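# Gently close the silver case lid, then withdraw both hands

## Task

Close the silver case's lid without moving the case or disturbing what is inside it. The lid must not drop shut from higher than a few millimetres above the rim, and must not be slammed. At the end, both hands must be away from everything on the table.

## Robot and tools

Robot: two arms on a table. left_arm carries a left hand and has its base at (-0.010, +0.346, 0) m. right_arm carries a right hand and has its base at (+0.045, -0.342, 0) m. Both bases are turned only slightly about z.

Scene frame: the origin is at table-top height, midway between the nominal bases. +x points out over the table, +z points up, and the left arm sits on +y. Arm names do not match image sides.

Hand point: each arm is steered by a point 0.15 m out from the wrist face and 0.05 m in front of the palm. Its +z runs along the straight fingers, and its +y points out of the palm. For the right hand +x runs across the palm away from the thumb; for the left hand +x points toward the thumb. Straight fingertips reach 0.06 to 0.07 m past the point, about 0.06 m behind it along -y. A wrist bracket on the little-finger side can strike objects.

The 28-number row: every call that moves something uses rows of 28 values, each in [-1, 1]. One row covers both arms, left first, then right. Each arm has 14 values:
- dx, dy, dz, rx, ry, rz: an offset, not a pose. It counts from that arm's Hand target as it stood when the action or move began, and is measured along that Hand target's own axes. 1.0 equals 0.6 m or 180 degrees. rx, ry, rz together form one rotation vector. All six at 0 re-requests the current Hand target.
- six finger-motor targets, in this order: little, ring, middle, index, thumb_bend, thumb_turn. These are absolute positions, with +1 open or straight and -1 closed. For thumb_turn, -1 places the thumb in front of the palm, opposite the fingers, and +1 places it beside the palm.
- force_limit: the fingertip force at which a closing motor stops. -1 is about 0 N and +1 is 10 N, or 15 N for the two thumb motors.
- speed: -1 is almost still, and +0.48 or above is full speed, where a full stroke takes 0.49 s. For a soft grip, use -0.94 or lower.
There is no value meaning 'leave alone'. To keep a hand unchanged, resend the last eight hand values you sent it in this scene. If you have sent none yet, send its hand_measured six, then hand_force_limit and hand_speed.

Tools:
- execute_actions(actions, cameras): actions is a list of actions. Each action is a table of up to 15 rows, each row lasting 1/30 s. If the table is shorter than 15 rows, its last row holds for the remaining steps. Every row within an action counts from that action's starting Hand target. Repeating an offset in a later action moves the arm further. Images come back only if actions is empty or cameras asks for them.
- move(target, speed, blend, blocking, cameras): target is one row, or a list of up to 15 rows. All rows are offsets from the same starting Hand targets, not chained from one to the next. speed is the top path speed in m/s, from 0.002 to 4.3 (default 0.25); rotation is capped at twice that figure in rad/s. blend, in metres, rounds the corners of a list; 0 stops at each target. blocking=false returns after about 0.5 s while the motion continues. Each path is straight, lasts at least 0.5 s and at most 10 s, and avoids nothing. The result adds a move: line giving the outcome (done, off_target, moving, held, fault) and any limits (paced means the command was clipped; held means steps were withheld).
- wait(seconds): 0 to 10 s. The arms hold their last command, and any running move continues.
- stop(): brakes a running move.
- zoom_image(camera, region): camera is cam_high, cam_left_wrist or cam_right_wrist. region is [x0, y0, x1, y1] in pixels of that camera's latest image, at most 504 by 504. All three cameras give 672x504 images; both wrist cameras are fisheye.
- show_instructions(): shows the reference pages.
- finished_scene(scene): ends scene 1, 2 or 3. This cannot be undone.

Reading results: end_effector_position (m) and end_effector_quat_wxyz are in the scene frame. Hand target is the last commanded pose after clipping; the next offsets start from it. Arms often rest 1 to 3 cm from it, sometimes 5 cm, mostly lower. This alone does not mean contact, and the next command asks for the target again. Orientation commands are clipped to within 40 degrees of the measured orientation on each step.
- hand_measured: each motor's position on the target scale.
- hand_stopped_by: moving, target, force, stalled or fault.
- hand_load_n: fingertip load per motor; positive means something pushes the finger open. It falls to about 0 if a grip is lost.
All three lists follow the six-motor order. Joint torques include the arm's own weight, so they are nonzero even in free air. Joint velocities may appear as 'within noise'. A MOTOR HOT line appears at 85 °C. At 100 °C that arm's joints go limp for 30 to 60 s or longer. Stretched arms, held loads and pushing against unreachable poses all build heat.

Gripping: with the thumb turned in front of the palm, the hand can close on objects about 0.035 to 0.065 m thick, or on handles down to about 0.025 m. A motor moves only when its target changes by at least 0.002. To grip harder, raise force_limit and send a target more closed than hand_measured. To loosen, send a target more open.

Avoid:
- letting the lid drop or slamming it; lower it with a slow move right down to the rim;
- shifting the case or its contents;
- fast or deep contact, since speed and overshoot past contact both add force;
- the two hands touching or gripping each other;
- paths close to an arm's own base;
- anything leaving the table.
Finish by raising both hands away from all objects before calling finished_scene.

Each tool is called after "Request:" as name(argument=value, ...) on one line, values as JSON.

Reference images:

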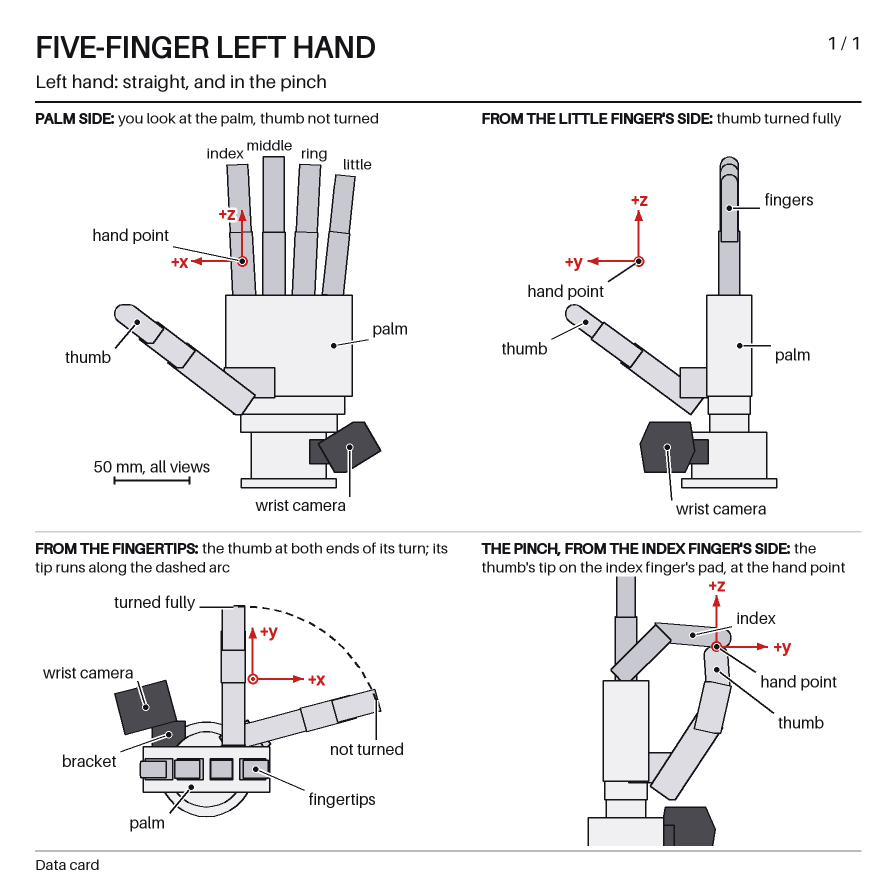

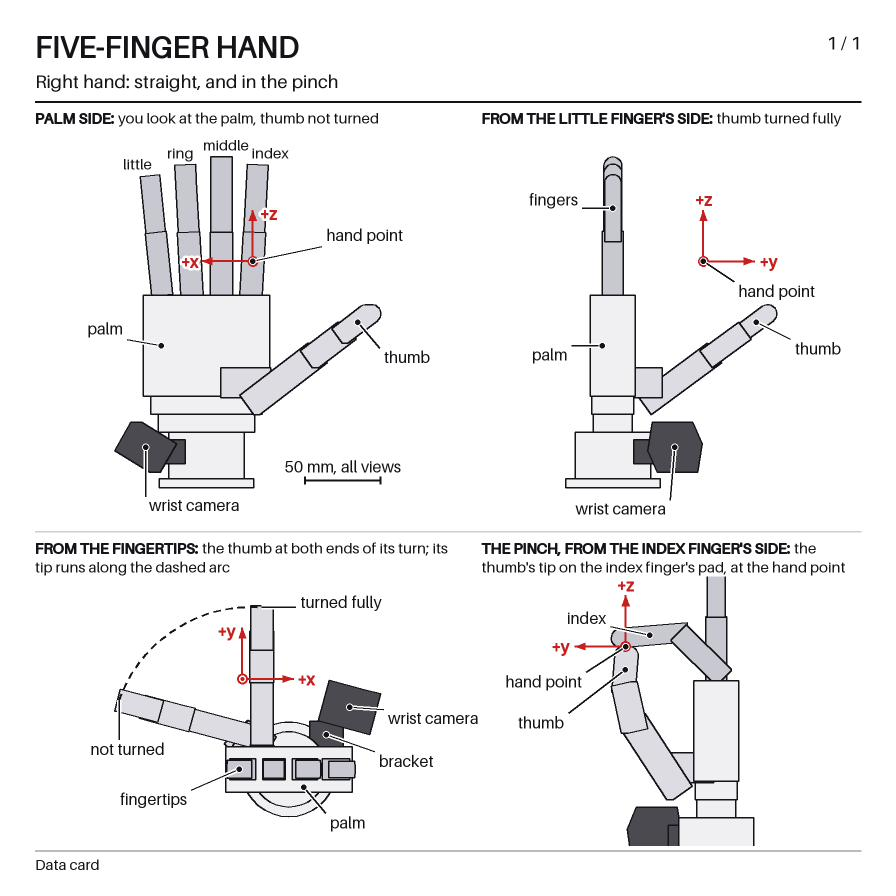

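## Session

Request:
execute_actions(actions=[])

Scene clock: 0.00 s.
left_arm: end_effector_position=(+0.4418, +0.1871, +0.3694) hand_measured=(+1.000, +1.000, +1.000, +1.000, +1.000, +1.000) hand_load_n=(+0.0, +0.0, +0.0, +0.0, +0.0, +0.0) hand_stopped_by=(target, target, target, target, target, target) hand_force_limit=0.00 hand_speed=-0.80 end_effector_quat_wxyz=(+0.015, -0.178, +0.932, -0.317) | right_arm: end_effector_position=(+0.3296, -0.1977, +0.2411) hand_measured=(+1.000, +1.000, +1.000, +1.000, +1.000, +1.000) hand_load_n=(+0.0, +0.0, +0.0, +0.0, +0.0, +0.0) hand_stopped_by=(target, target, target, target, target, target) hand_force_limit=0.00 hand_speed=-0.80 end_effector_quat_wxyz=(+0.169, +0.954, +0.089, +0.231)
Joint positions: left_arm=[-0.116 1.587 1.909 -1.605 0.586 0.941] | right_arm=[0.91 1.212 1.104 -1.367 0.573 -0.9]
Joint velocities: within noise
Joint torques (N m): no reading
Motor temperatures (°C): left_arm=[24 24 22 24 24 23] | right_arm=[25 25 24 24 24 23]
Heat: left arm: hottest waist 24 °C; right arm: hottest waist 25 °C.
Hand target: left_arm +0.4462, +0.1865, +0.3735; +0.021, -0.176, +0.931, -0.319 | right_arm +0.3336, -0.1929, +0.2486; +0.161, +0.954, +0.086, +0.239

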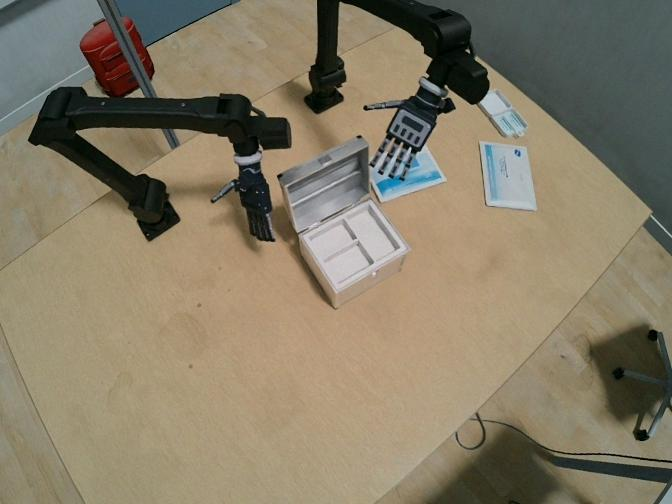

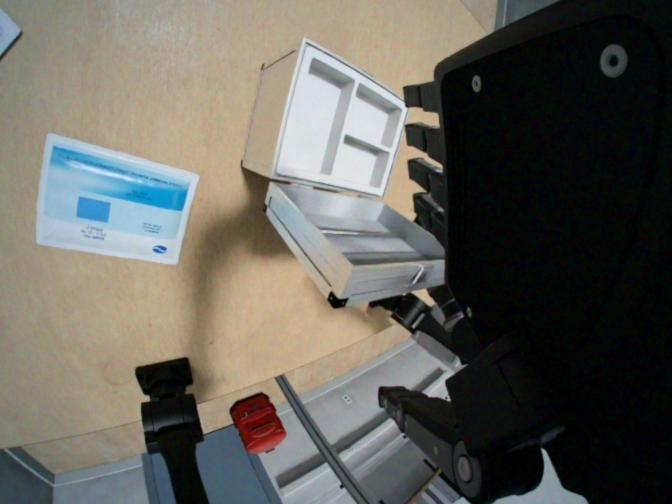

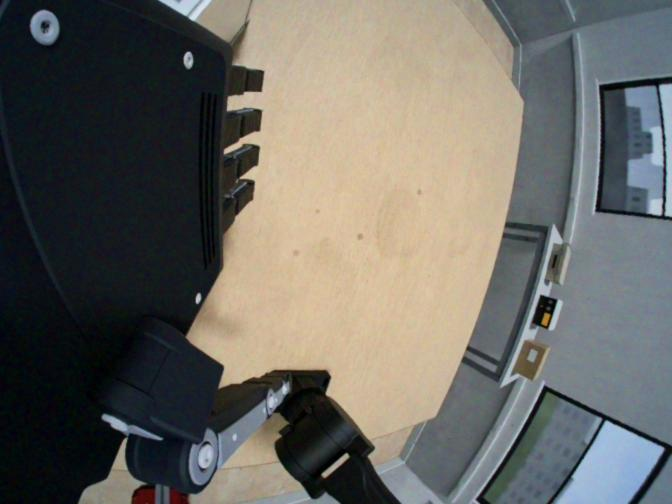

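Request:
zoom_image(camera="cam_high", region=[260, 120, 420, 320])

Scaled by 2.520 from the camera's 672x504 image, which has a finer 960x720 frame.

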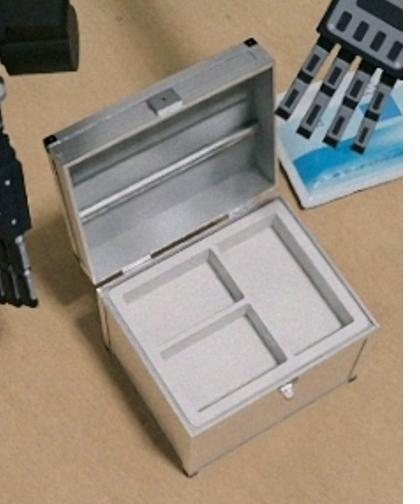

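Request:
move(target=[[-0.068,0.109,-0.1935,0,0,0,1,1,1,1,1,1,0,-0.8,0.0505,0.1833,-0.2403,0,0,0,1,1,1,1,1,-0.45,-0.7,0],[-0.068,0.109,-0.1935,0,0,0,1,1,1,1,1,1,0,-0.8,0.2392,-0.0918,-0.3583,0.3013,0.3266,0.5707,1,1,1,1,1,-0.45,-0.7,0]], cameras=["all"], speed=0.3, blend=[0.04,0])

Scene clock: 10.03 s.
left_arm: end_effector_position=(+0.4445, +0.3120, +0.4083) hand_measured=(+1.000, +1.000, +1.000, +1.000, +1.000, +1.000) hand_load_n=(+0.0, +0.0, +0.0, +0.0, +0.0, +0.0) hand_stopped_by=(target, target, target, target, target, target) hand_force_limit=0.00 hand_speed=-0.80 end_effector_quat_wxyz=(+0.093, -0.205, +0.916, -0.331) | right_arm: end_effector_position=(+0.3522, -0.0556, +0.4754) hand_measured=(+1.000, +1.000, +1.000, +1.000, +1.000, -0.450) hand_load_n=(+0.0, +0.0, +0.0, +0.0, +0.0, +0.0) hand_stopped_by=(target, target, target, target, target, target) hand_force_limit=-0.70 hand_speed=0.00 end_effector_quat_wxyz=(+0.498, -0.422, +0.495, -0.573)
Joint positions: left_arm=[0.158 1.526 1.944 -1.681 0.642 1.136] | right_arm=[1.248 0.971 0.912 0.726 1.321 -0.642]
Joint torques (N m): left_arm=[1.67 -12.04 10.66 0.54 0.74 0.13] | right_arm=[1.32 -2.2 9.1 1.03 -0.65 -0.1]
Heat: left arm: hottest waist 24 °C; right arm: hottest waist 25 °C.
Hand target: left_arm +0.4462, +0.3166, +0.4236; +0.021, -0.176, +0.931, -0.319 | right_arm +0.3499, -0.0498, +0.4703; +0.499, -0.426, +0.490, -0.574
Off the commanded pose: left_arm 0.016 m, 9 deg | right_arm 0.008 m, 1 deg.
joint sent to its limit (left arm) — joint 4 (wrist pitch), lower limit. The joint targets are off in orientation, not in position.
move: off_target (left_arm)

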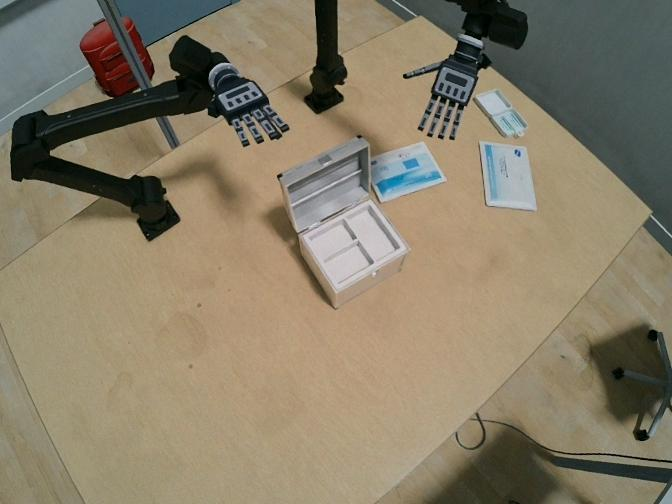

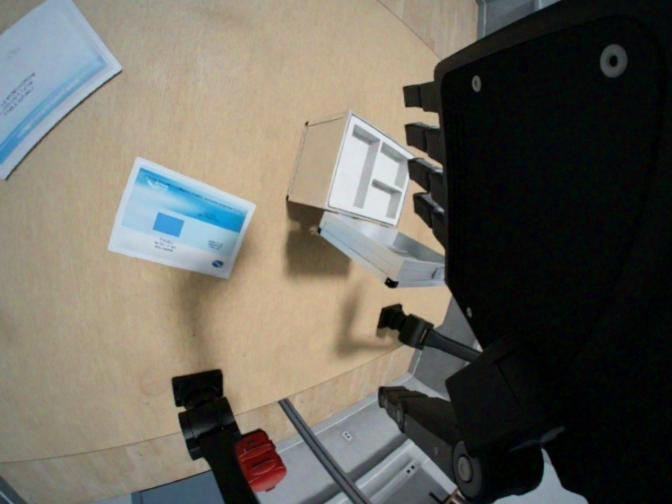

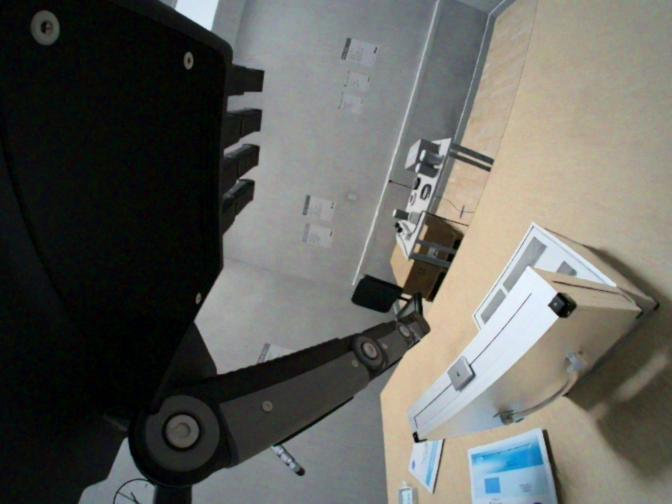

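Request:
move(target=[[0,0,0,0,0,0,1,1,1,1,1,1,0,-0.8,-0.1078,0.1363,-0.0263,0,0,0,1,1,1,1,1,-0.45,-0.7,0],[0,0,0,0,0,0,1,1,1,1,1,1,0,-0.8,-0.108,0.2777,-0.018,0,0,0,1,1,1,1,1,-0.45,-0.7,0]], cameras=["cam_high","cam_right_wrist"], speed=[0.15,0.08], blend=[0.02,0])

Request:
zoom_image(camera="cam_high", region=[240, 110, 400, 270])

Scene clock: 13.03 s.
left_arm: end_effector_position=(+0.4445, +0.3120, +0.4083) hand_measured=(+1.000, +1.000, +1.000, +1.000, +1.000, +1.000) hand_load_n=(+0.0, +0.0, +0.0, +0.0, +0.0, +0.0) hand_stopped_by=(target, target, target, target, target, target) hand_force_limit=0.00 hand_speed=-0.80 end_effector_quat_wxyz=(+0.093, -0.205, +0.916, -0.331) | right_arm: end_effector_position=(+0.3702, +0.0143, +0.3087) hand_measured=(+1.000, +1.000, +1.000, +1.000, +1.000, -0.450) hand_load_n=(+0.0, -0.5, +0.0, +0.0, +0.0, +0.0) hand_stopped_by=(target, target, target, target, target, target) hand_force_limit=-0.70 hand_speed=0.00 end_effector_quat_wxyz=(+0.499, -0.430, +0.488, -0.572)
Joint positions: left_arm=[0.158 1.526 1.944 -1.681 0.642 1.136] | right_arm=[1.263 1.345 0.726 1.28 1.318 -0.649]
Joint torques (N m): left_arm=[1.85 -12.1 10.67 0.51 0.75 0.18] | right_arm=[-0.79 -5.25 7.57 1.31 -0.73 -0.02]
Heat: left arm: hottest waist 24 °C; right arm: hottest waist 25 °C.
Hand target: left_arm +0.4462, +0.3166, +0.4236; +0.021, -0.176, +0.931, -0.319 | right_arm +0.3741, +0.0123, +0.3039; +0.499, -0.426, +0.490, -0.574
Off the commanded pose: left_arm 0.016 m, 9 deg | right_arm 0.006 m, 1 deg.
joint sent to its limit (left arm) — joint 4 (wrist pitch), lower limit. The joint targets are off in orientation, not in position.
move: off_target (left_arm)
Images, in order (width x height): cam_high 672x504, cam_right_wrist 672x504.

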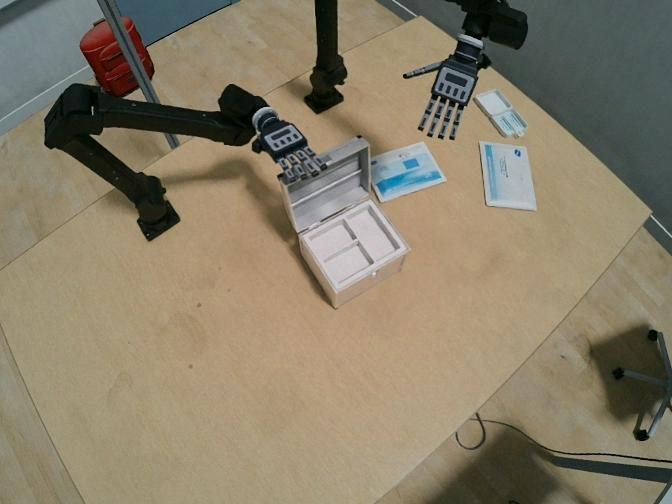

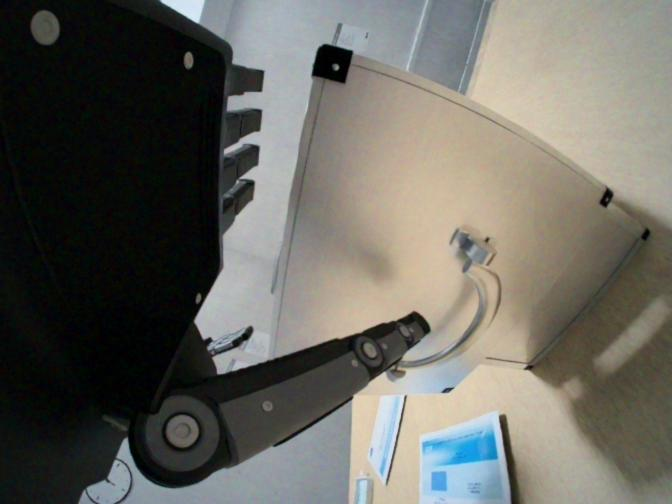

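Scaled by 3.150 from the camera's 672x504 image, which has a finer 960x720 frame.

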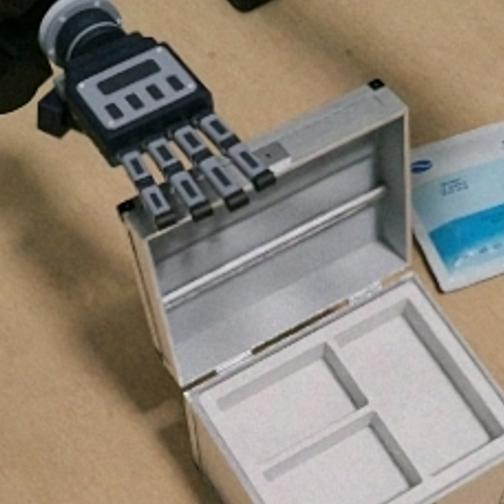

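Request:
move(target=[-0.0,0,0,0,0,0,1,1,1,1,1,1,0,-0.8,0.01,0.003,0.0265,-0.011,0,0,0.4,0.4,0.4,0.4,1,-0.45,-0.7,-0.6], cameras=["cam_high","cam_right_wrist"], speed=0.05)

Request:
zoom_image(camera="cam_high", region=[240, 110, 400, 270])

Scene clock: 15.27 s.
left_arm: end_effector_position=(+0.4445, +0.3120, +0.4083) hand_measured=(+1.000, +1.000, +1.000, +1.000, +1.000, +1.000) hand_load_n=(+0.0, +0.0, +0.0, +0.0, +0.0, -0.5) hand_stopped_by=(target, target, target, target, target, target) hand_force_limit=0.00 hand_speed=-0.80 end_effector_quat_wxyz=(+0.093, -0.205, +0.916, -0.331) | right_arm: end_effector_position=(+0.3863, +0.0084, +0.3018) hand_measured=(+0.400, +0.400, +0.400, +0.400, +1.000, -0.450) hand_load_n=(+0.0, +0.0, +0.0, +0.0, +0.0, +0.0) hand_stopped_by=(target, target, target, target, target, target) hand_force_limit=-0.70 hand_speed=-0.60 end_effector_quat_wxyz=(+0.491, -0.437, +0.497, -0.566)
Joint positions: left_arm=[0.158 1.526 1.944 -1.681 0.642 1.136] | right_arm=[1.216 1.307 0.726 1.053 1.296 -0.464]
Joint torques (N m): left_arm=[1.2 -12.63 10.59 0.44 0.72 0.14] | right_arm=[-0.62 -7.12 8.44 0.16 -0.56 0.01]
Heat: left arm: hottest waist 24 °C; right arm: hottest waist 25 °C.
Hand target: left_arm +0.4462, +0.3166, +0.4236; +0.021, -0.176, +0.931, -0.319 | right_arm +0.3892, +0.0041, +0.3046; +0.491, -0.435, +0.500, -0.565
Off the commanded pose: left_arm 0.016 m, 9 deg | right_arm 0.006 m, 0 deg.
joint sent to its limit (left arm) — joint 4 (wrist pitch), lower limit. The joint targets are off in orientation, not in position.
move: off_target (left_arm)
Images, in order (width x height): cam_high 672x504, cam_right_wrist 672x504.

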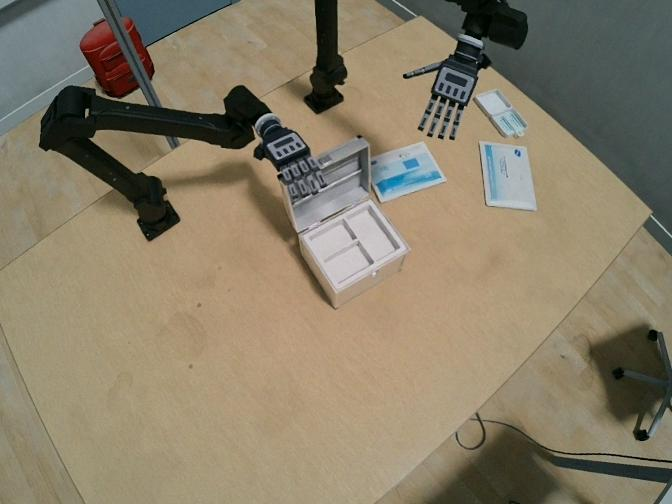

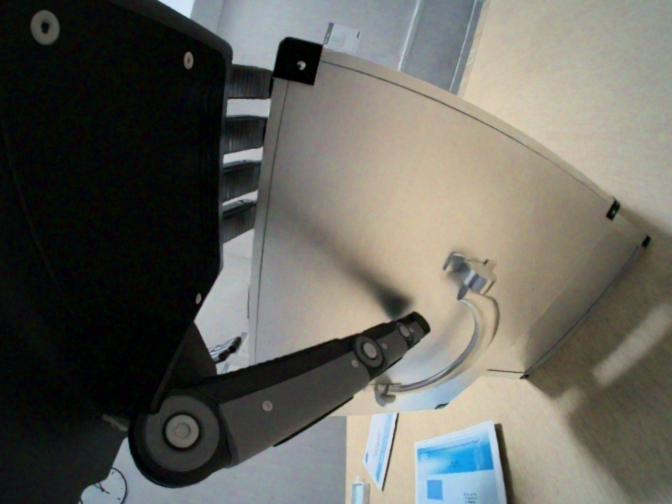

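Scaled by 3.150 from the camera's 672x504 image, which has a finer 960x720 frame.

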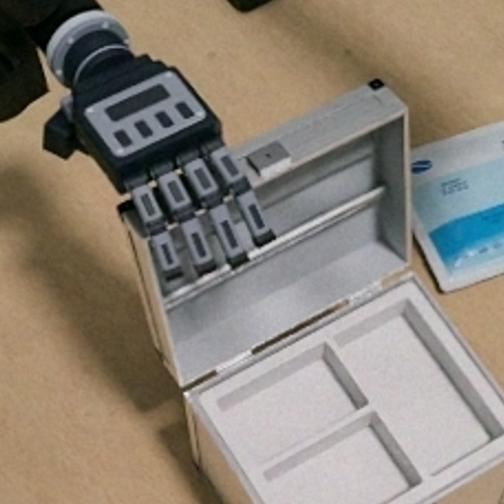

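Request:
move(target=[0,0,0,0,0,0,1,1,1,1,1,1,0,-0.8,0.0007,-0.0117,0.0342,-0.011,0,0,0.2,0.2,0.2,0.2,1,-0.45,-0.7,-0.85], cameras=["cam_high"], speed=0.05)

Request:
zoom_image(camera="cam_high", region=[240, 110, 400, 270])

Scene clock: 18.50 s.
left_arm: end_effector_position=(+0.4445, +0.3120, +0.4083) hand_measured=(+1.000, +1.000, +1.000, +1.000, +1.000, +1.000) hand_load_n=(+0.0, +0.0, +0.0, +0.0, +0.0, +0.0) hand_stopped_by=(target, target, target, target, target, target) hand_force_limit=0.00 hand_speed=-0.80 end_effector_quat_wxyz=(+0.093, -0.205, +0.916, -0.331) | right_arm: end_effector_position=(+0.3938, +0.0037, +0.2968) hand_measured=(+0.200, +0.200, +0.200, +0.200, +1.000, -0.450) hand_load_n=(+0.0, +0.0, +0.0, +0.0, +0.5, +1.0) hand_stopped_by=(target, target, target, target, target, target) hand_force_limit=-0.70 hand_speed=-0.85 end_effector_quat_wxyz=(+0.486, -0.458, +0.498, -0.553)
Joint positions: left_arm=[0.158 1.526 1.944 -1.681 0.642 1.136] | right_arm=[1.182 1.247 0.728 0.79 1.254 -0.281]
Joint torques (N m): left_arm=[1.14 -12.16 10.69 0.58 0.73 0.14] | right_arm=[-2.26 -6.01 12.72 0.09 -0.15 -0.04]
Heat: left arm: hottest waist 24 °C; right arm: hottest waist 25 °C.
Hand target: left_arm +0.4462, +0.3166, +0.4236; +0.021, -0.176, +0.931, -0.319 | right_arm +0.4085, +0.0009, +0.3140; +0.484, -0.443, +0.510, -0.557
Off the commanded pose: left_arm 0.016 m, 9 deg | right_arm 0.023 m, 2 deg.
joint sent to its limit (left arm) — joint 4 (wrist pitch), lower limit. The joint targets are off in orientation, not in position.
move: off_target (left_arm, right_arm)
Images, in order (width x height): cam_high 672x504.

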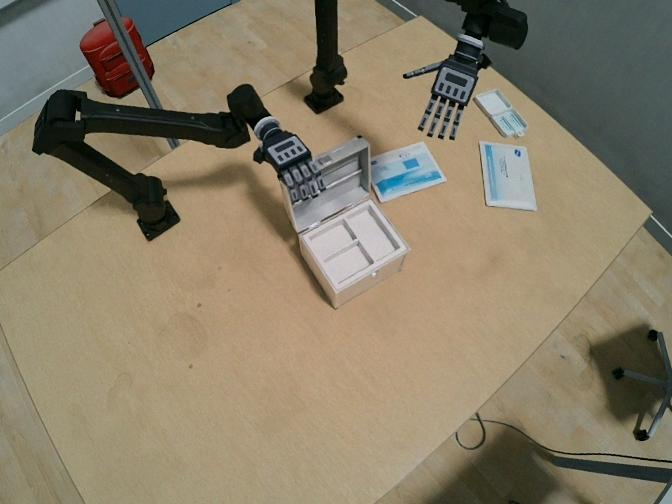

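Scaled by 3.150 from the camera's 672x504 image, which has a finer 960x720 frame.

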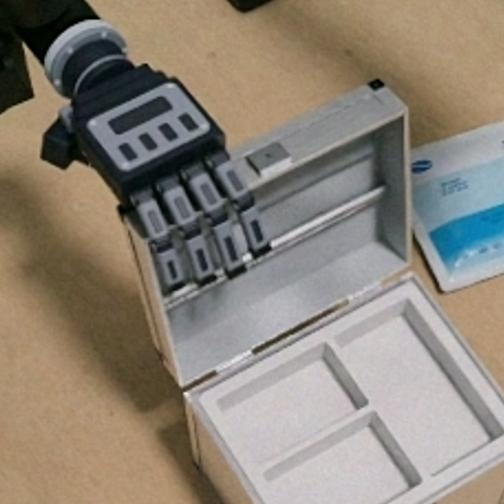

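Request:
move(target=[0,0,0,0,0,0,1,1,1,1,1,1,0,-0.8,-0.003,-0.0175,0.0475,-0.028,0,0,0.2,0.2,0.2,0.2,1,-0.45,-0.7,-0.85], cameras=["cam_high"], speed=0.05)

Request:
zoom_image(camera="cam_high", region=[240, 110, 400, 270])

Scene clock: 20.63 s.
left_arm: end_effector_position=(+0.4445, +0.3120, +0.4083) hand_measured=(+1.000, +1.000, +1.000, +1.000, +1.000, +1.000) hand_load_n=(+0.0, +0.0, +0.0, +0.0, +0.0, +0.0) hand_stopped_by=(target, target, target, target, target, target) hand_force_limit=0.00 hand_speed=-0.80 end_effector_quat_wxyz=(+0.093, -0.205, +0.916, -0.331) | right_arm: end_effector_position=(+0.4197, +0.0007, +0.3054) hand_measured=(+0.200, +0.200, +0.200, +0.200, +1.000, -0.450) hand_load_n=(+0.0, +0.0, +0.0, +1.0, +1.0, -1.0) hand_stopped_by=(target, target, target, target, target, target) hand_force_limit=-0.70 hand_speed=-0.85 end_effector_quat_wxyz=(+0.459, -0.484, +0.520, -0.533)
Joint positions: left_arm=[0.158 1.526 1.944 -1.681 0.642 1.136] | right_arm=[1.106 1.207 0.837 0.345 1.192 -0.015]
Joint torques (N m): left_arm=[1.08 -12.34 10.65 0.46 0.74 0.15] | right_arm=[-2.55 -5.95 14.05 0.54 -0.06 0]
Heat: left arm: hottest waist 24 °C; right arm: hottest waist 25 °C.
Hand target: left_arm +0.4462, +0.3166, +0.4236; +0.021, -0.176, +0.931, -0.319 | right_arm +0.4358, -0.0010, +0.3268; +0.464, -0.464, +0.534, -0.534
Off the commanded pose: left_arm 0.016 m, 9 deg | right_arm 0.027 m, 3 deg.
joint sent to its limit (left arm) — joint 4 (wrist pitch), lower limit. The joint targets are off in orientation, not in position.
move: off_target (left_arm, right_arm)
Images, in order (width x height): cam_high 672x504.

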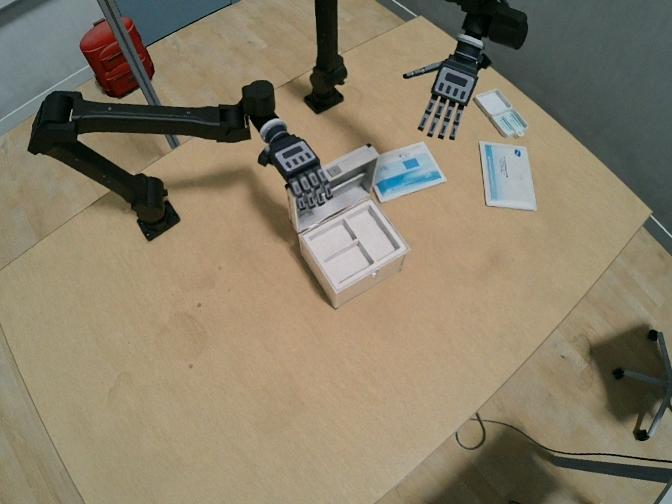

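Scaled by 3.150 from the camera's 672x504 image, which has a finer 960x720 frame.

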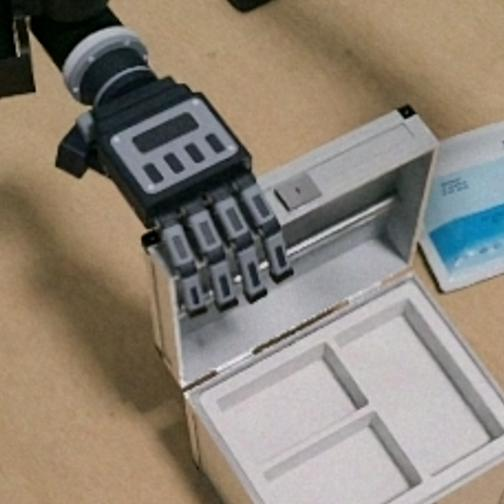

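Request:
move(target=[0,0,0,0,0,0,1,1,1,1,1,1,0,-0.8,0.0017,-0.002,0.0368,-0.039,0,0,0.16,0.16,0.16,0.2,1,-0.45,-0.7,-0.85], cameras=["cam_high"], speed=0.05)

Request:
zoom_image(camera="cam_high", region=[240, 110, 400, 270])

Scene clock: 23.03 s.
left_arm: end_effector_position=(+0.4445, +0.3120, +0.4083) hand_measured=(+1.000, +1.000, +1.000, +1.000, +1.000, +1.000) hand_load_n=(+0.0, +0.0, +0.0, +0.5, +0.0, +0.0) hand_stopped_by=(target, target, target, target, target, target) hand_force_limit=0.00 hand_speed=-0.80 end_effector_quat_wxyz=(+0.093, -0.205, +0.916, -0.331) | right_arm: end_effector_position=(+0.4388, -0.0026, +0.3065) hand_measured=(+0.160, +0.160, +0.160, +0.200, +1.000, -0.450) hand_load_n=(+0.0, +0.0, +0.0, +1.5, +1.0, +0.0) hand_stopped_by=(target, target, target, target, target, target) hand_force_limit=-0.70 hand_speed=-0.85 end_effector_quat_wxyz=(-0.432, +0.513, -0.551, +0.496)
Joint positions: left_arm=[0.158 1.526 1.944 -1.681 0.642 1.136] | right_arm=[1.034 1.202 0.956 -0.053 1.096 0.235]
Joint torques (N m): left_arm=[1.32 -12.75 10.54 0.64 0.71 0.16] | right_arm=[-2.61 -5.3 15.1 0.54 0.59 0.05]
Heat: left arm: hottest waist 24 °C; right arm: hottest waist 25 °C.
Hand target: left_arm +0.4462, +0.3166, +0.4236; +0.021, -0.176, +0.931, -0.319 | right_arm +0.4575, -0.0051, +0.3282; -0.435, +0.491, -0.566, +0.500
Off the commanded pose: left_arm 0.016 m, 9 deg | right_arm 0.029 m, 3 deg.
joint sent to its limit (left arm) — joint 4 (wrist pitch), lower limit. The joint targets are off in orientation, not in position.
move: off_target (left_arm, right_arm)
Images, in order (width x height): cam_high 672x504.

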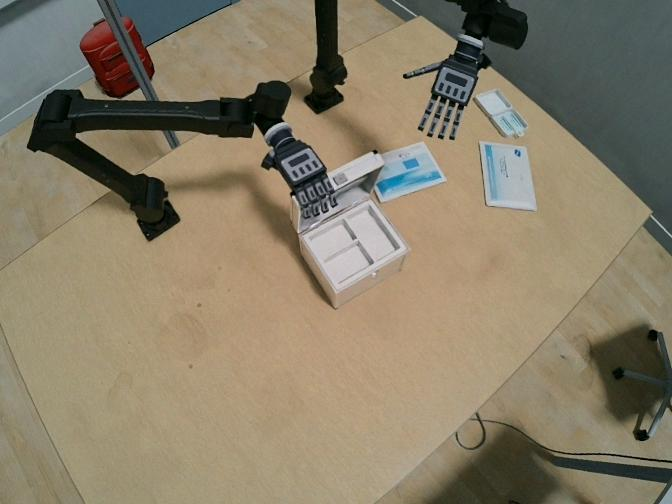

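Scaled by 3.150 from the camera's 672x504 image, which has a finer 960x720 frame.

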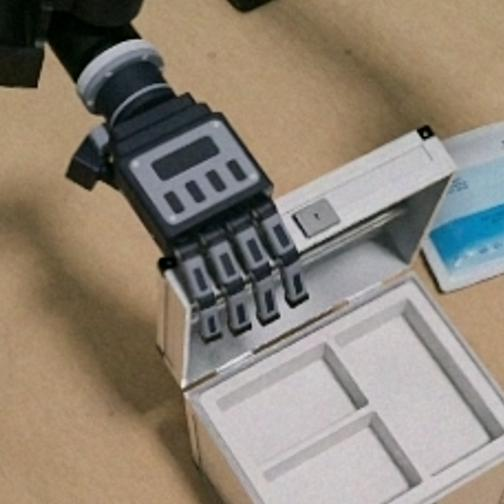

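Request:
move(target=[0,0,0,0,0,0,1,1,1,1,1,1,0,-0.8,0,0.0053,0.037,-0.044,0,0,0.16,0.16,0.16,0.2,1,-0.45,-0.7,-0.85], cameras=["cam_high"], speed=0.04)

Scene clock: 25.77 s.
left_arm: end_effector_position=(+0.4445, +0.3120, +0.4083) hand_measured=(+1.000, +1.000, +1.000, +1.000, +1.000, +1.000) hand_load_n=(+0.0, +0.0, +0.0, +0.0, +0.0, -0.5) hand_stopped_by=(target, target, target, target, target, target) hand_force_limit=0.00 hand_speed=-0.80 end_effector_quat_wxyz=(+0.093, -0.205, +0.916, -0.331) | right_arm: end_effector_position=(+0.4594, -0.0057, +0.3033) hand_measured=(+0.160, +0.160, +0.160, +0.200, +1.000, -0.450) hand_load_n=(+0.0, +0.0, +0.0, +1.5, +1.0, -0.5) hand_stopped_by=(target, target, target, target, target, target) hand_force_limit=-0.70 hand_speed=-0.85 end_effector_quat_wxyz=(-0.397, +0.542, -0.585, +0.455)
Joint positions: left_arm=[0.158 1.526 1.944 -1.681 0.642 1.136] | right_arm=[0.957 1.243 1.085 -0.35 0.979 0.403]
Joint torques (N m): left_arm=[1.14 -12.98 10.65 0.5 0.72 0.13] | right_arm=[-2.61 -5.77 15.1 0.76 0.74 0.02]
Heat: left arm: hottest waist 24 °C; right arm: hottest elbow 26 °C.
Hand target: left_arm +0.4462, +0.3166, +0.4236; +0.021, -0.176, +0.931, -0.319 | right_arm +0.4790, -0.0082, +0.3221; -0.399, +0.520, -0.599, +0.460
Off the commanded pose: left_arm 0.016 m, 9 deg | right_arm 0.027 m, 3 deg.
joint sent to its limit (left arm) — joint 4 (wrist pitch), lower limit. The joint targets are off in orientation, not in position.
move: off_target (left_arm, right_arm)
Images, in order (width x height): cam_high 672x504.

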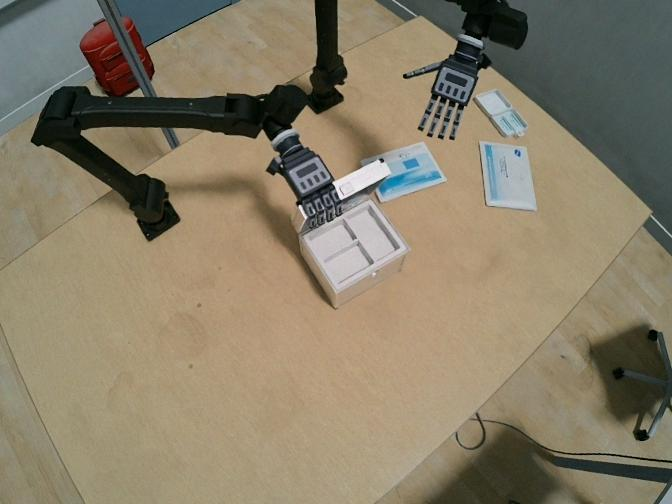

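Request:
move(target=[0,0,0,0,0,0,1,1,1,1,1,1,0,-0.8,0,0,0.0315,-0.044,0,0,0.16,0.16,0.16,0.2,1,-0.45,-0.7,-0.85], cameras=["cam_high"], speed=0.03)

Request:
zoom_image(camera="cam_high", region=[260, 120, 420, 280])

Scene clock: 28.93 s.
left_arm: end_effector_position=(+0.4445, +0.3120, +0.4083) hand_measured=(+1.000, +1.000, +1.000, +1.000, +1.000, +1.000) hand_load_n=(+0.0, +0.0, +0.0, +0.0, +0.0, -0.5) hand_stopped_by=(target, target, target, target, target, target) hand_force_limit=0.00 hand_speed=-0.80 end_effector_quat_wxyz=(+0.093, -0.205, +0.916, -0.331) | right_arm: end_effector_position=(+0.4787, -0.0085, +0.2979) hand_measured=(+0.160, +0.160, +0.160, +0.200, +1.000, -0.450) hand_load_n=(+0.0, +0.0, +0.5, +1.0, +1.0, -1.0) hand_stopped_by=(target, target, target, target, target, target) hand_force_limit=-0.70 hand_speed=-0.85 end_effector_quat_wxyz=(-0.357, +0.567, -0.616, +0.413)
Joint positions: left_arm=[0.158 1.526 1.944 -1.681 0.642 1.136] | right_arm=[0.884 1.304 1.211 -0.572 0.858 0.504]
Joint torques (N m): left_arm=[1.26 -12.16 10.55 0.49 0.71 0.15] | right_arm=[-1.79 -6.65 15.21 0.47 0.79 0.05]
Heat: left arm: hottest waist 24 °C; right arm: hottest elbow 26 °C.
Hand target: left_arm +0.4462, +0.3166, +0.4236; +0.021, -0.176, +0.931, -0.319 | right_arm +0.4971, -0.0107, +0.3173; -0.363, +0.547, -0.629, +0.417
Off the commanded pose: left_arm 0.016 m, 9 deg | right_arm 0.027 m, 3 deg.
joint sent to its limit (left arm) — joint 4 (wrist pitch), lower limit. The joint targets are off in orientation, not in position.
move: off_target (left_arm, right_arm)
Images, in order (width x height): cam_high 672x504.

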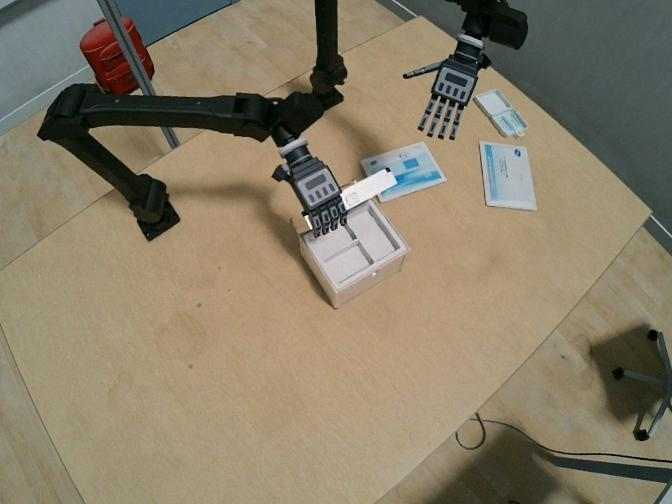

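Scaled by 3.150 from the camera's 672x504 image, which has a finer 960x720 frame.

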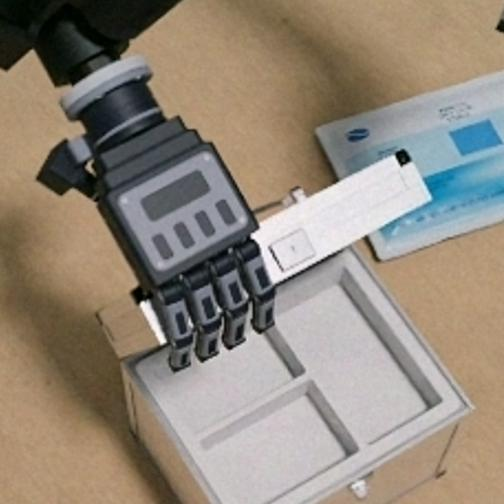

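Request:
move(target=[[0,0,0,0,0,0,1,1,1,1,1,1,0,-0.8,0,-0.0015,0.0348,-0.044,0,0,0.16,0.16,0.16,0.2,1,-0.45,-0.7,-0.85],[0,0,0,0,0,0,1,1,1,1,1,1,0,-0.8,0,0.003,0.0688,-0.088,0,0,0.16,0.16,0.16,0.2,1,-0.45,-0.7,-0.85]], cameras=["cam_high"], speed=0.03, blend=0.01)

Request:
zoom_image(camera="cam_high", region=[260, 140, 420, 300])

Scene clock: 34.50 s.
left_arm: end_effector_position=(+0.4445, +0.3120, +0.4083) hand_measured=(+1.000, +1.000, +1.000, +1.000, +1.000, +1.000) hand_load_n=(+0.0, +0.0, +0.0, +0.0, +0.0, -0.5) hand_stopped_by=(target, target, target, target, target, target) hand_force_limit=0.00 hand_speed=-0.80 end_effector_quat_wxyz=(+0.093, -0.205, +0.916, -0.331) | right_arm: end_effector_position=(+0.5146, -0.0138, +0.2786) hand_measured=(+0.160, +0.160, +0.160, +0.200, +1.000, -0.450) hand_load_n=(+0.0, +0.0, +1.0, +0.5, +1.0, -1.5) hand_stopped_by=(target, target, target, target, target, target) hand_force_limit=-0.70 hand_speed=-0.85 end_effector_quat_wxyz=(-0.272, +0.613, -0.668, +0.322)
Joint positions: left_arm=[0.158 1.526 1.944 -1.681 0.642 1.136] | right_arm=[0.745 1.463 1.45 -0.891 0.61 0.59]
Joint torques (N m): left_arm=[1.32 -12.51 10.61 0.58 0.74 0.13] | right_arm=[-1.9 -9.17 15.34 0.47 0.8 0.1]
Heat: left arm: hottest elbow 25 °C; right arm: hottest elbow 27 °C.
Hand target: left_arm +0.4462, +0.3166, +0.4236; +0.021, -0.176, +0.931, -0.319 | right_arm +0.5340, -0.0159, +0.2996; -0.284, +0.592, -0.680, +0.327
Off the commanded pose: left_arm 0.016 m, 9 deg | right_arm 0.029 m, 3 deg.
joint sent to its limit (left arm) — joint 4 (wrist pitch), lower limit. The joint targets are off in orientation, not in position.
move: off_target (left_arm, right_arm)
Images, in order (width x height): cam_high 672x504.

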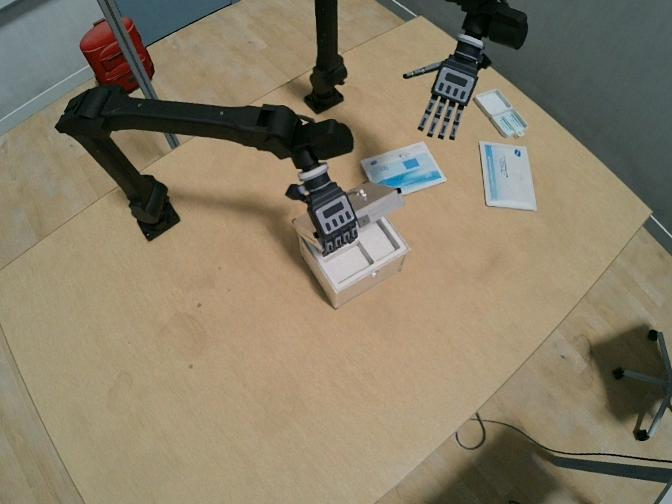

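Scaled by 3.150 from the camera's 672x504 image, which has a finer 960x720 frame.

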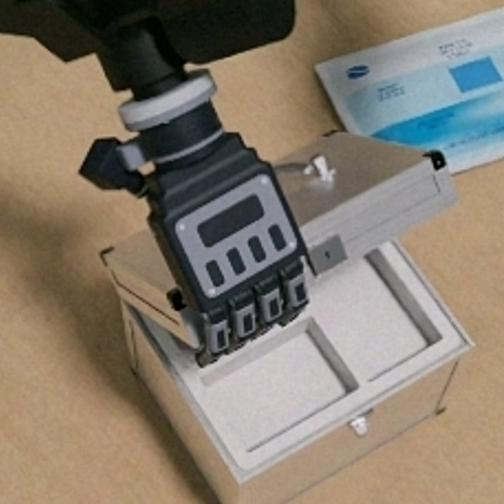

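Request:
move(target=[[0,0,0,0,0,0,1,1,1,1,1,1,0,-0.8,0,0.0038,0.032,-0.044,0,0,0.16,0.16,0.16,0.2,1,-0.45,-0.7,-0.85],[0,0,0,0,0,0,1,1,1,1,1,1,0,-0.8,0,0.0192,0.0653,-0.088,0,0,0.16,0.16,0.16,0.2,1,-0.45,-0.7,-0.85]], cameras=["cam_high"], speed=0.03, blend=0.01)

Request:
zoom_image(camera="cam_high", region=[270, 160, 430, 320])

Scene clock: 40.03 s.
left_arm: end_effector_position=(+0.4445, +0.3120, +0.4083) hand_measured=(+1.000, +1.000, +1.000, +1.000, +1.000, +1.000) hand_load_n=(+0.0, +0.0, +0.0, +0.0, +0.0, +0.0) hand_stopped_by=(target, target, target, target, target, target) hand_force_limit=0.00 hand_speed=-0.80 end_effector_quat_wxyz=(+0.093, -0.205, +0.916, -0.331) | right_arm: end_effector_position=(+0.5417, -0.0175, +0.2516) hand_measured=(+0.160, +0.160, +0.160, +0.200, +1.000, -0.450) hand_load_n=(+0.0, +0.0, +1.5, +0.5, +0.5, -3.0) hand_stopped_by=(target, target, target, target, target, target) hand_force_limit=-0.70 hand_speed=-0.85 end_effector_quat_wxyz=(-0.191, +0.643, -0.706, +0.227)
Joint positions: left_arm=[0.158 1.526 1.944 -1.681 0.642 1.136] | right_arm=[0.637 1.637 1.66 -1.124 0.395 0.609]
Joint torques (N m): left_arm=[1.2 -12.4 10.76 0.68 0.74 0.15] | right_arm=[-1.32 -11.69 14.52 0.02 0.51 0.17]
Heat: left arm: hottest elbow 25 °C; right arm: hottest elbow 28 °C.
Hand target: left_arm +0.4462, +0.3166, +0.4236; +0.021, -0.176, +0.931, -0.319 | right_arm +0.5572, -0.0190, +0.2662; +0.200, -0.625, +0.719, -0.230
Off the commanded pose: left_arm 0.016 m, 9 deg | right_arm 0.021 m, 3 deg.
joint sent to its limit (left arm) — joint 4 (wrist pitch), lower limit. The joint targets are off in orientation, not in position.
move: off_target (left_arm, right_arm)
Images, in order (width x height): cam_high 672x504.

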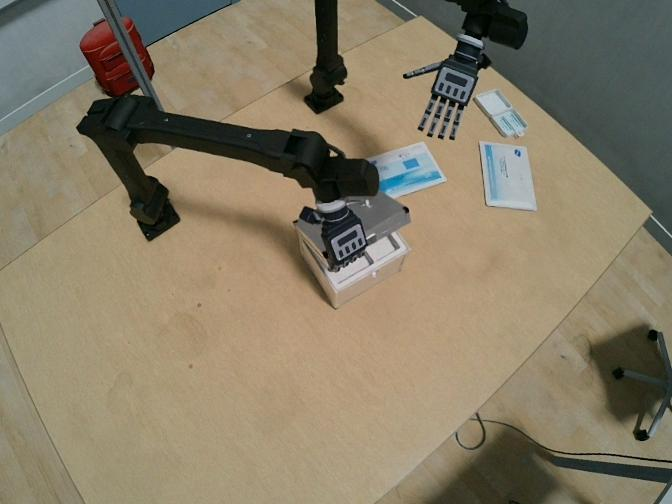

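Scaled by 3.150 from the camera's 672x504 image, which has a finer 960x720 frame.

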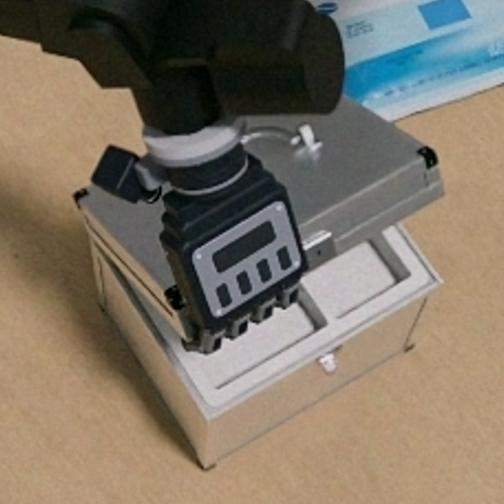

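Request:
move(target=[[0,0,0,0,0,0,1,1,1,1,1,1,0,-0.8,0,0.003,0.036,-0.044,0,0,0.16,0.16,0.16,0.2,1,-0.45,-0.7,-0.85],[0,0,0,0,0,0,1,1,1,1,1,1,0,-0.8,0,0.0077,0.0613,-0.078,0,0,0.16,0.16,0.16,0.2,1,-0.45,-0.7,-0.85]], cameras=["cam_high","cam_right_wrist"], speed=0.03, blend=0.01)

Request:
zoom_image(camera="cam_high", region=[270, 160, 430, 320])

Scene clock: 45.17 s.
left_arm: end_effector_position=(+0.4445, +0.3120, +0.4083) hand_measured=(+1.000, +1.000, +1.000, +1.000, +1.000, +1.000) hand_load_n=(+0.0, +0.0, +0.0, +0.0, +0.0, -0.5) hand_stopped_by=(target, target, target, target, target, target) hand_force_limit=0.00 hand_speed=-0.80 end_effector_quat_wxyz=(+0.093, -0.205, +0.916, -0.331) | right_arm: end_effector_position=(+0.5601, -0.0200, +0.2209) hand_measured=(+0.160, +0.160, +0.160, +0.200, +1.000, -0.450) hand_load_n=(+0.0, +0.0, +2.5, +0.0, +1.5, -5.0) hand_stopped_by=(target, target, target, target, target, target) hand_force_limit=-0.70 hand_speed=-0.85 end_effector_quat_wxyz=(-0.114, +0.660, -0.730, +0.137)
Joint positions: left_arm=[0.158 1.526 1.944 -1.681 0.642 1.136] | right_arm=[0.558 1.815 1.851 -1.323 0.221 0.603]
Joint torques (N m): left_arm=[1.08 -12.81 10.65 0.61 0.74 0.18] | right_arm=[-0.79 -13.86 14.31 -0.46 0.37 0.15]
Heat: left arm: hottest shoulder 25 °C; right arm: hottest elbow 28 °C.
Hand target: left_arm +0.4462, +0.3166, +0.4236; +0.021, -0.176, +0.931, -0.319 | right_arm +0.5746, -0.0215, +0.2335; +0.122, -0.645, +0.742, -0.140
Off the commanded pose: left_arm 0.016 m, 9 deg | right_arm 0.019 m, 2 deg.
joint sent to its limit (left arm) — joint 4 (wrist pitch), lower limit. The joint targets are off in orientation, not in position.
move: off_target (left_arm, right_arm)
Images, in order (width x height): cam_high 672x504, cam_right_wrist 672x504.

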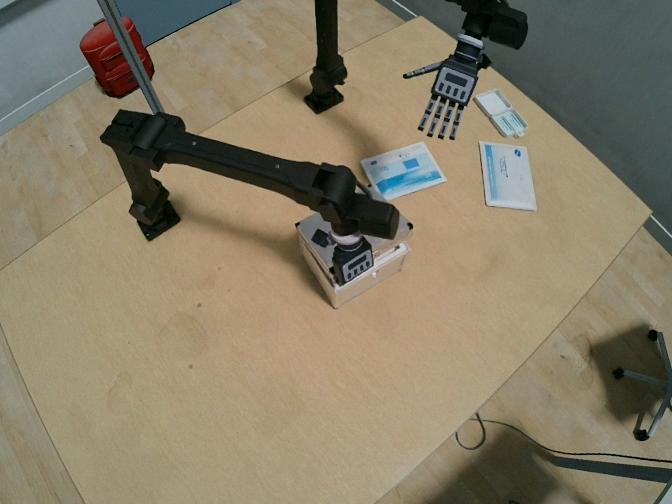

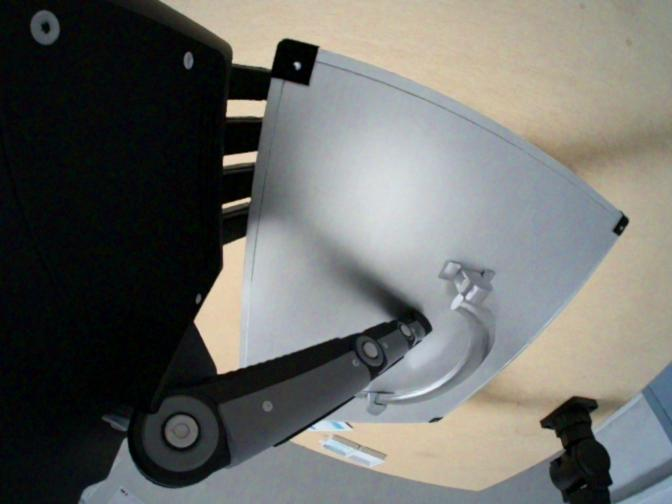

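Scaled by 3.150 from the camera's 672x504 image, which has a finer 960x720 frame.

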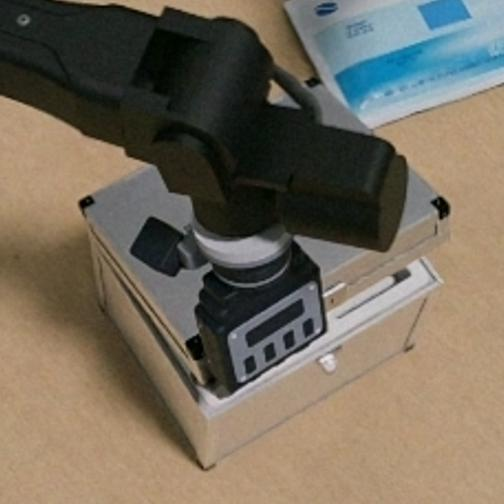

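Request:
move(target=[0,0,0,0,0,0,1,1,1,1,1,1,0,-0.8,0,0.0193,0.0008,0,0,0,0.16,0.16,0.16,0.2,1,-0.45,-0.7,-0.85], cameras=[], speed=0.02)

Scene clock: 46.67 s.
left_arm: end_effector_position=(+0.4445, +0.3120, +0.4083) hand_measured=(+1.000, +1.000, +1.000, +1.000, +1.000, +1.000) hand_load_n=(+0.0, +0.0, +0.0, +0.0, +0.0, +0.0) hand_stopped_by=(target, target, target, target, target, target) hand_force_limit=0.00 hand_speed=-0.80 end_effector_quat_wxyz=(+0.093, -0.205, +0.916, -0.331) | right_arm: end_effector_position=(+0.5599, -0.0201, +0.2208) hand_measured=(+0.160, +0.160, +0.160, +0.200, +1.000, -0.450) hand_load_n=(+0.0, +0.0, +2.5, +0.5, +1.0, -5.0) hand_stopped_by=(target, target, target, target, target, target) hand_force_limit=-0.70 hand_speed=-0.85 end_effector_quat_wxyz=(-0.114, +0.660, -0.730, +0.137)
Joint positions: left_arm=[0.158 1.526 1.944 -1.681 0.642 1.136] | right_arm=[0.558 1.815 1.851 -1.324 0.221 0.602]
Joint torques (N m): left_arm=[1.38 -12.22 10.62 0.62 0.73 0.13] | right_arm=[-0.09 -15.21 10.54 0.21 0.51 0.24]
Motor temperatures (°C): left_arm=[24 25 25 24 24 23] | right_arm=[25 25 29 24 24 23]
Heat: left arm: hottest shoulder 25 °C; right arm: hottest elbow 29 °C.
Hand target: left_arm +0.4462, +0.3166, +0.4236; +0.021, -0.176, +0.931, -0.319 | right_arm +0.5640, -0.0201, +0.2288; +0.122, -0.645, +0.742, -0.140
Off the commanded pose: left_arm 0.016 m, 9 deg | right_arm 0.009 m, 2 deg.
joint sent to its limit (left arm) — joint 4 (wrist pitch), lower limit. The joint targets are off in orientation, not in position.
move: off_target (left_arm)
No camera images: "cameras" was empty.

Request:
move(target=[0,0,0,0,0,0,1,1,1,1,1,1,0,-0.8,0,0,0,0,0,0,0.16,0.16,0.16,0.2,1,-0.5,-0.7,-0.85], cameras=[], speed=0.02)

Scene clock: 47.40 s.
left_arm: end_effector_position=(+0.4445, +0.3120, +0.4083) hand_measured=(+1.000, +1.000, +1.000, +1.000, +1.000, +1.000) hand_load_n=(+0.0, +0.0, +0.0, +0.0, +0.0, +0.0) hand_stopped_by=(target, target, target, target, target, target) hand_force_limit=0.00 hand_speed=-0.80 end_effector_quat_wxyz=(+0.093, -0.205, +0.916, -0.331) | right_arm: end_effector_position=(+0.5606, -0.0192, +0.2210) hand_measured=(+0.160, +0.160, +0.160, +0.200, +1.000, -0.500) hand_load_n=(+0.0, +1.0, +2.0, +0.0, +1.5, +1.0) hand_stopped_by=(target, target, target, target, target, target) hand_force_limit=-0.70 hand_speed=-0.85 end_effector_quat_wxyz=(+0.115, -0.654, +0.735, -0.136)
Joint positions: left_arm=[0.158 1.526 1.944 -1.681 0.642 1.136] | right_arm=[0.558 1.815 1.851 -1.324 0.221 0.619]
Joint torques (N m): left_arm=[1.9 -12.16 10.73 0.47 0.74 0.17] | right_arm=[0.03 -15.15 10.47 0.17 0.53 0.11]
Heat: left arm: hottest shoulder 25 °C; right arm: hottest elbow 29 °C.
Hand target: left_arm +0.4462, +0.3166, +0.4236; +0.021, -0.176, +0.931, -0.319 | right_arm +0.5640, -0.0201, +0.2288; +0.122, -0.645, +0.742, -0.140
Off the commanded pose: left_arm 0.016 m, 9 deg | right_arm 0.009 m, 2 deg.
joint sent to its limit (left arm) — joint 4 (wrist pitch), lower limit. The joint targets are off in orientation, not in position.
move: off_target (left_arm)
No camera images: "cameras" was empty.


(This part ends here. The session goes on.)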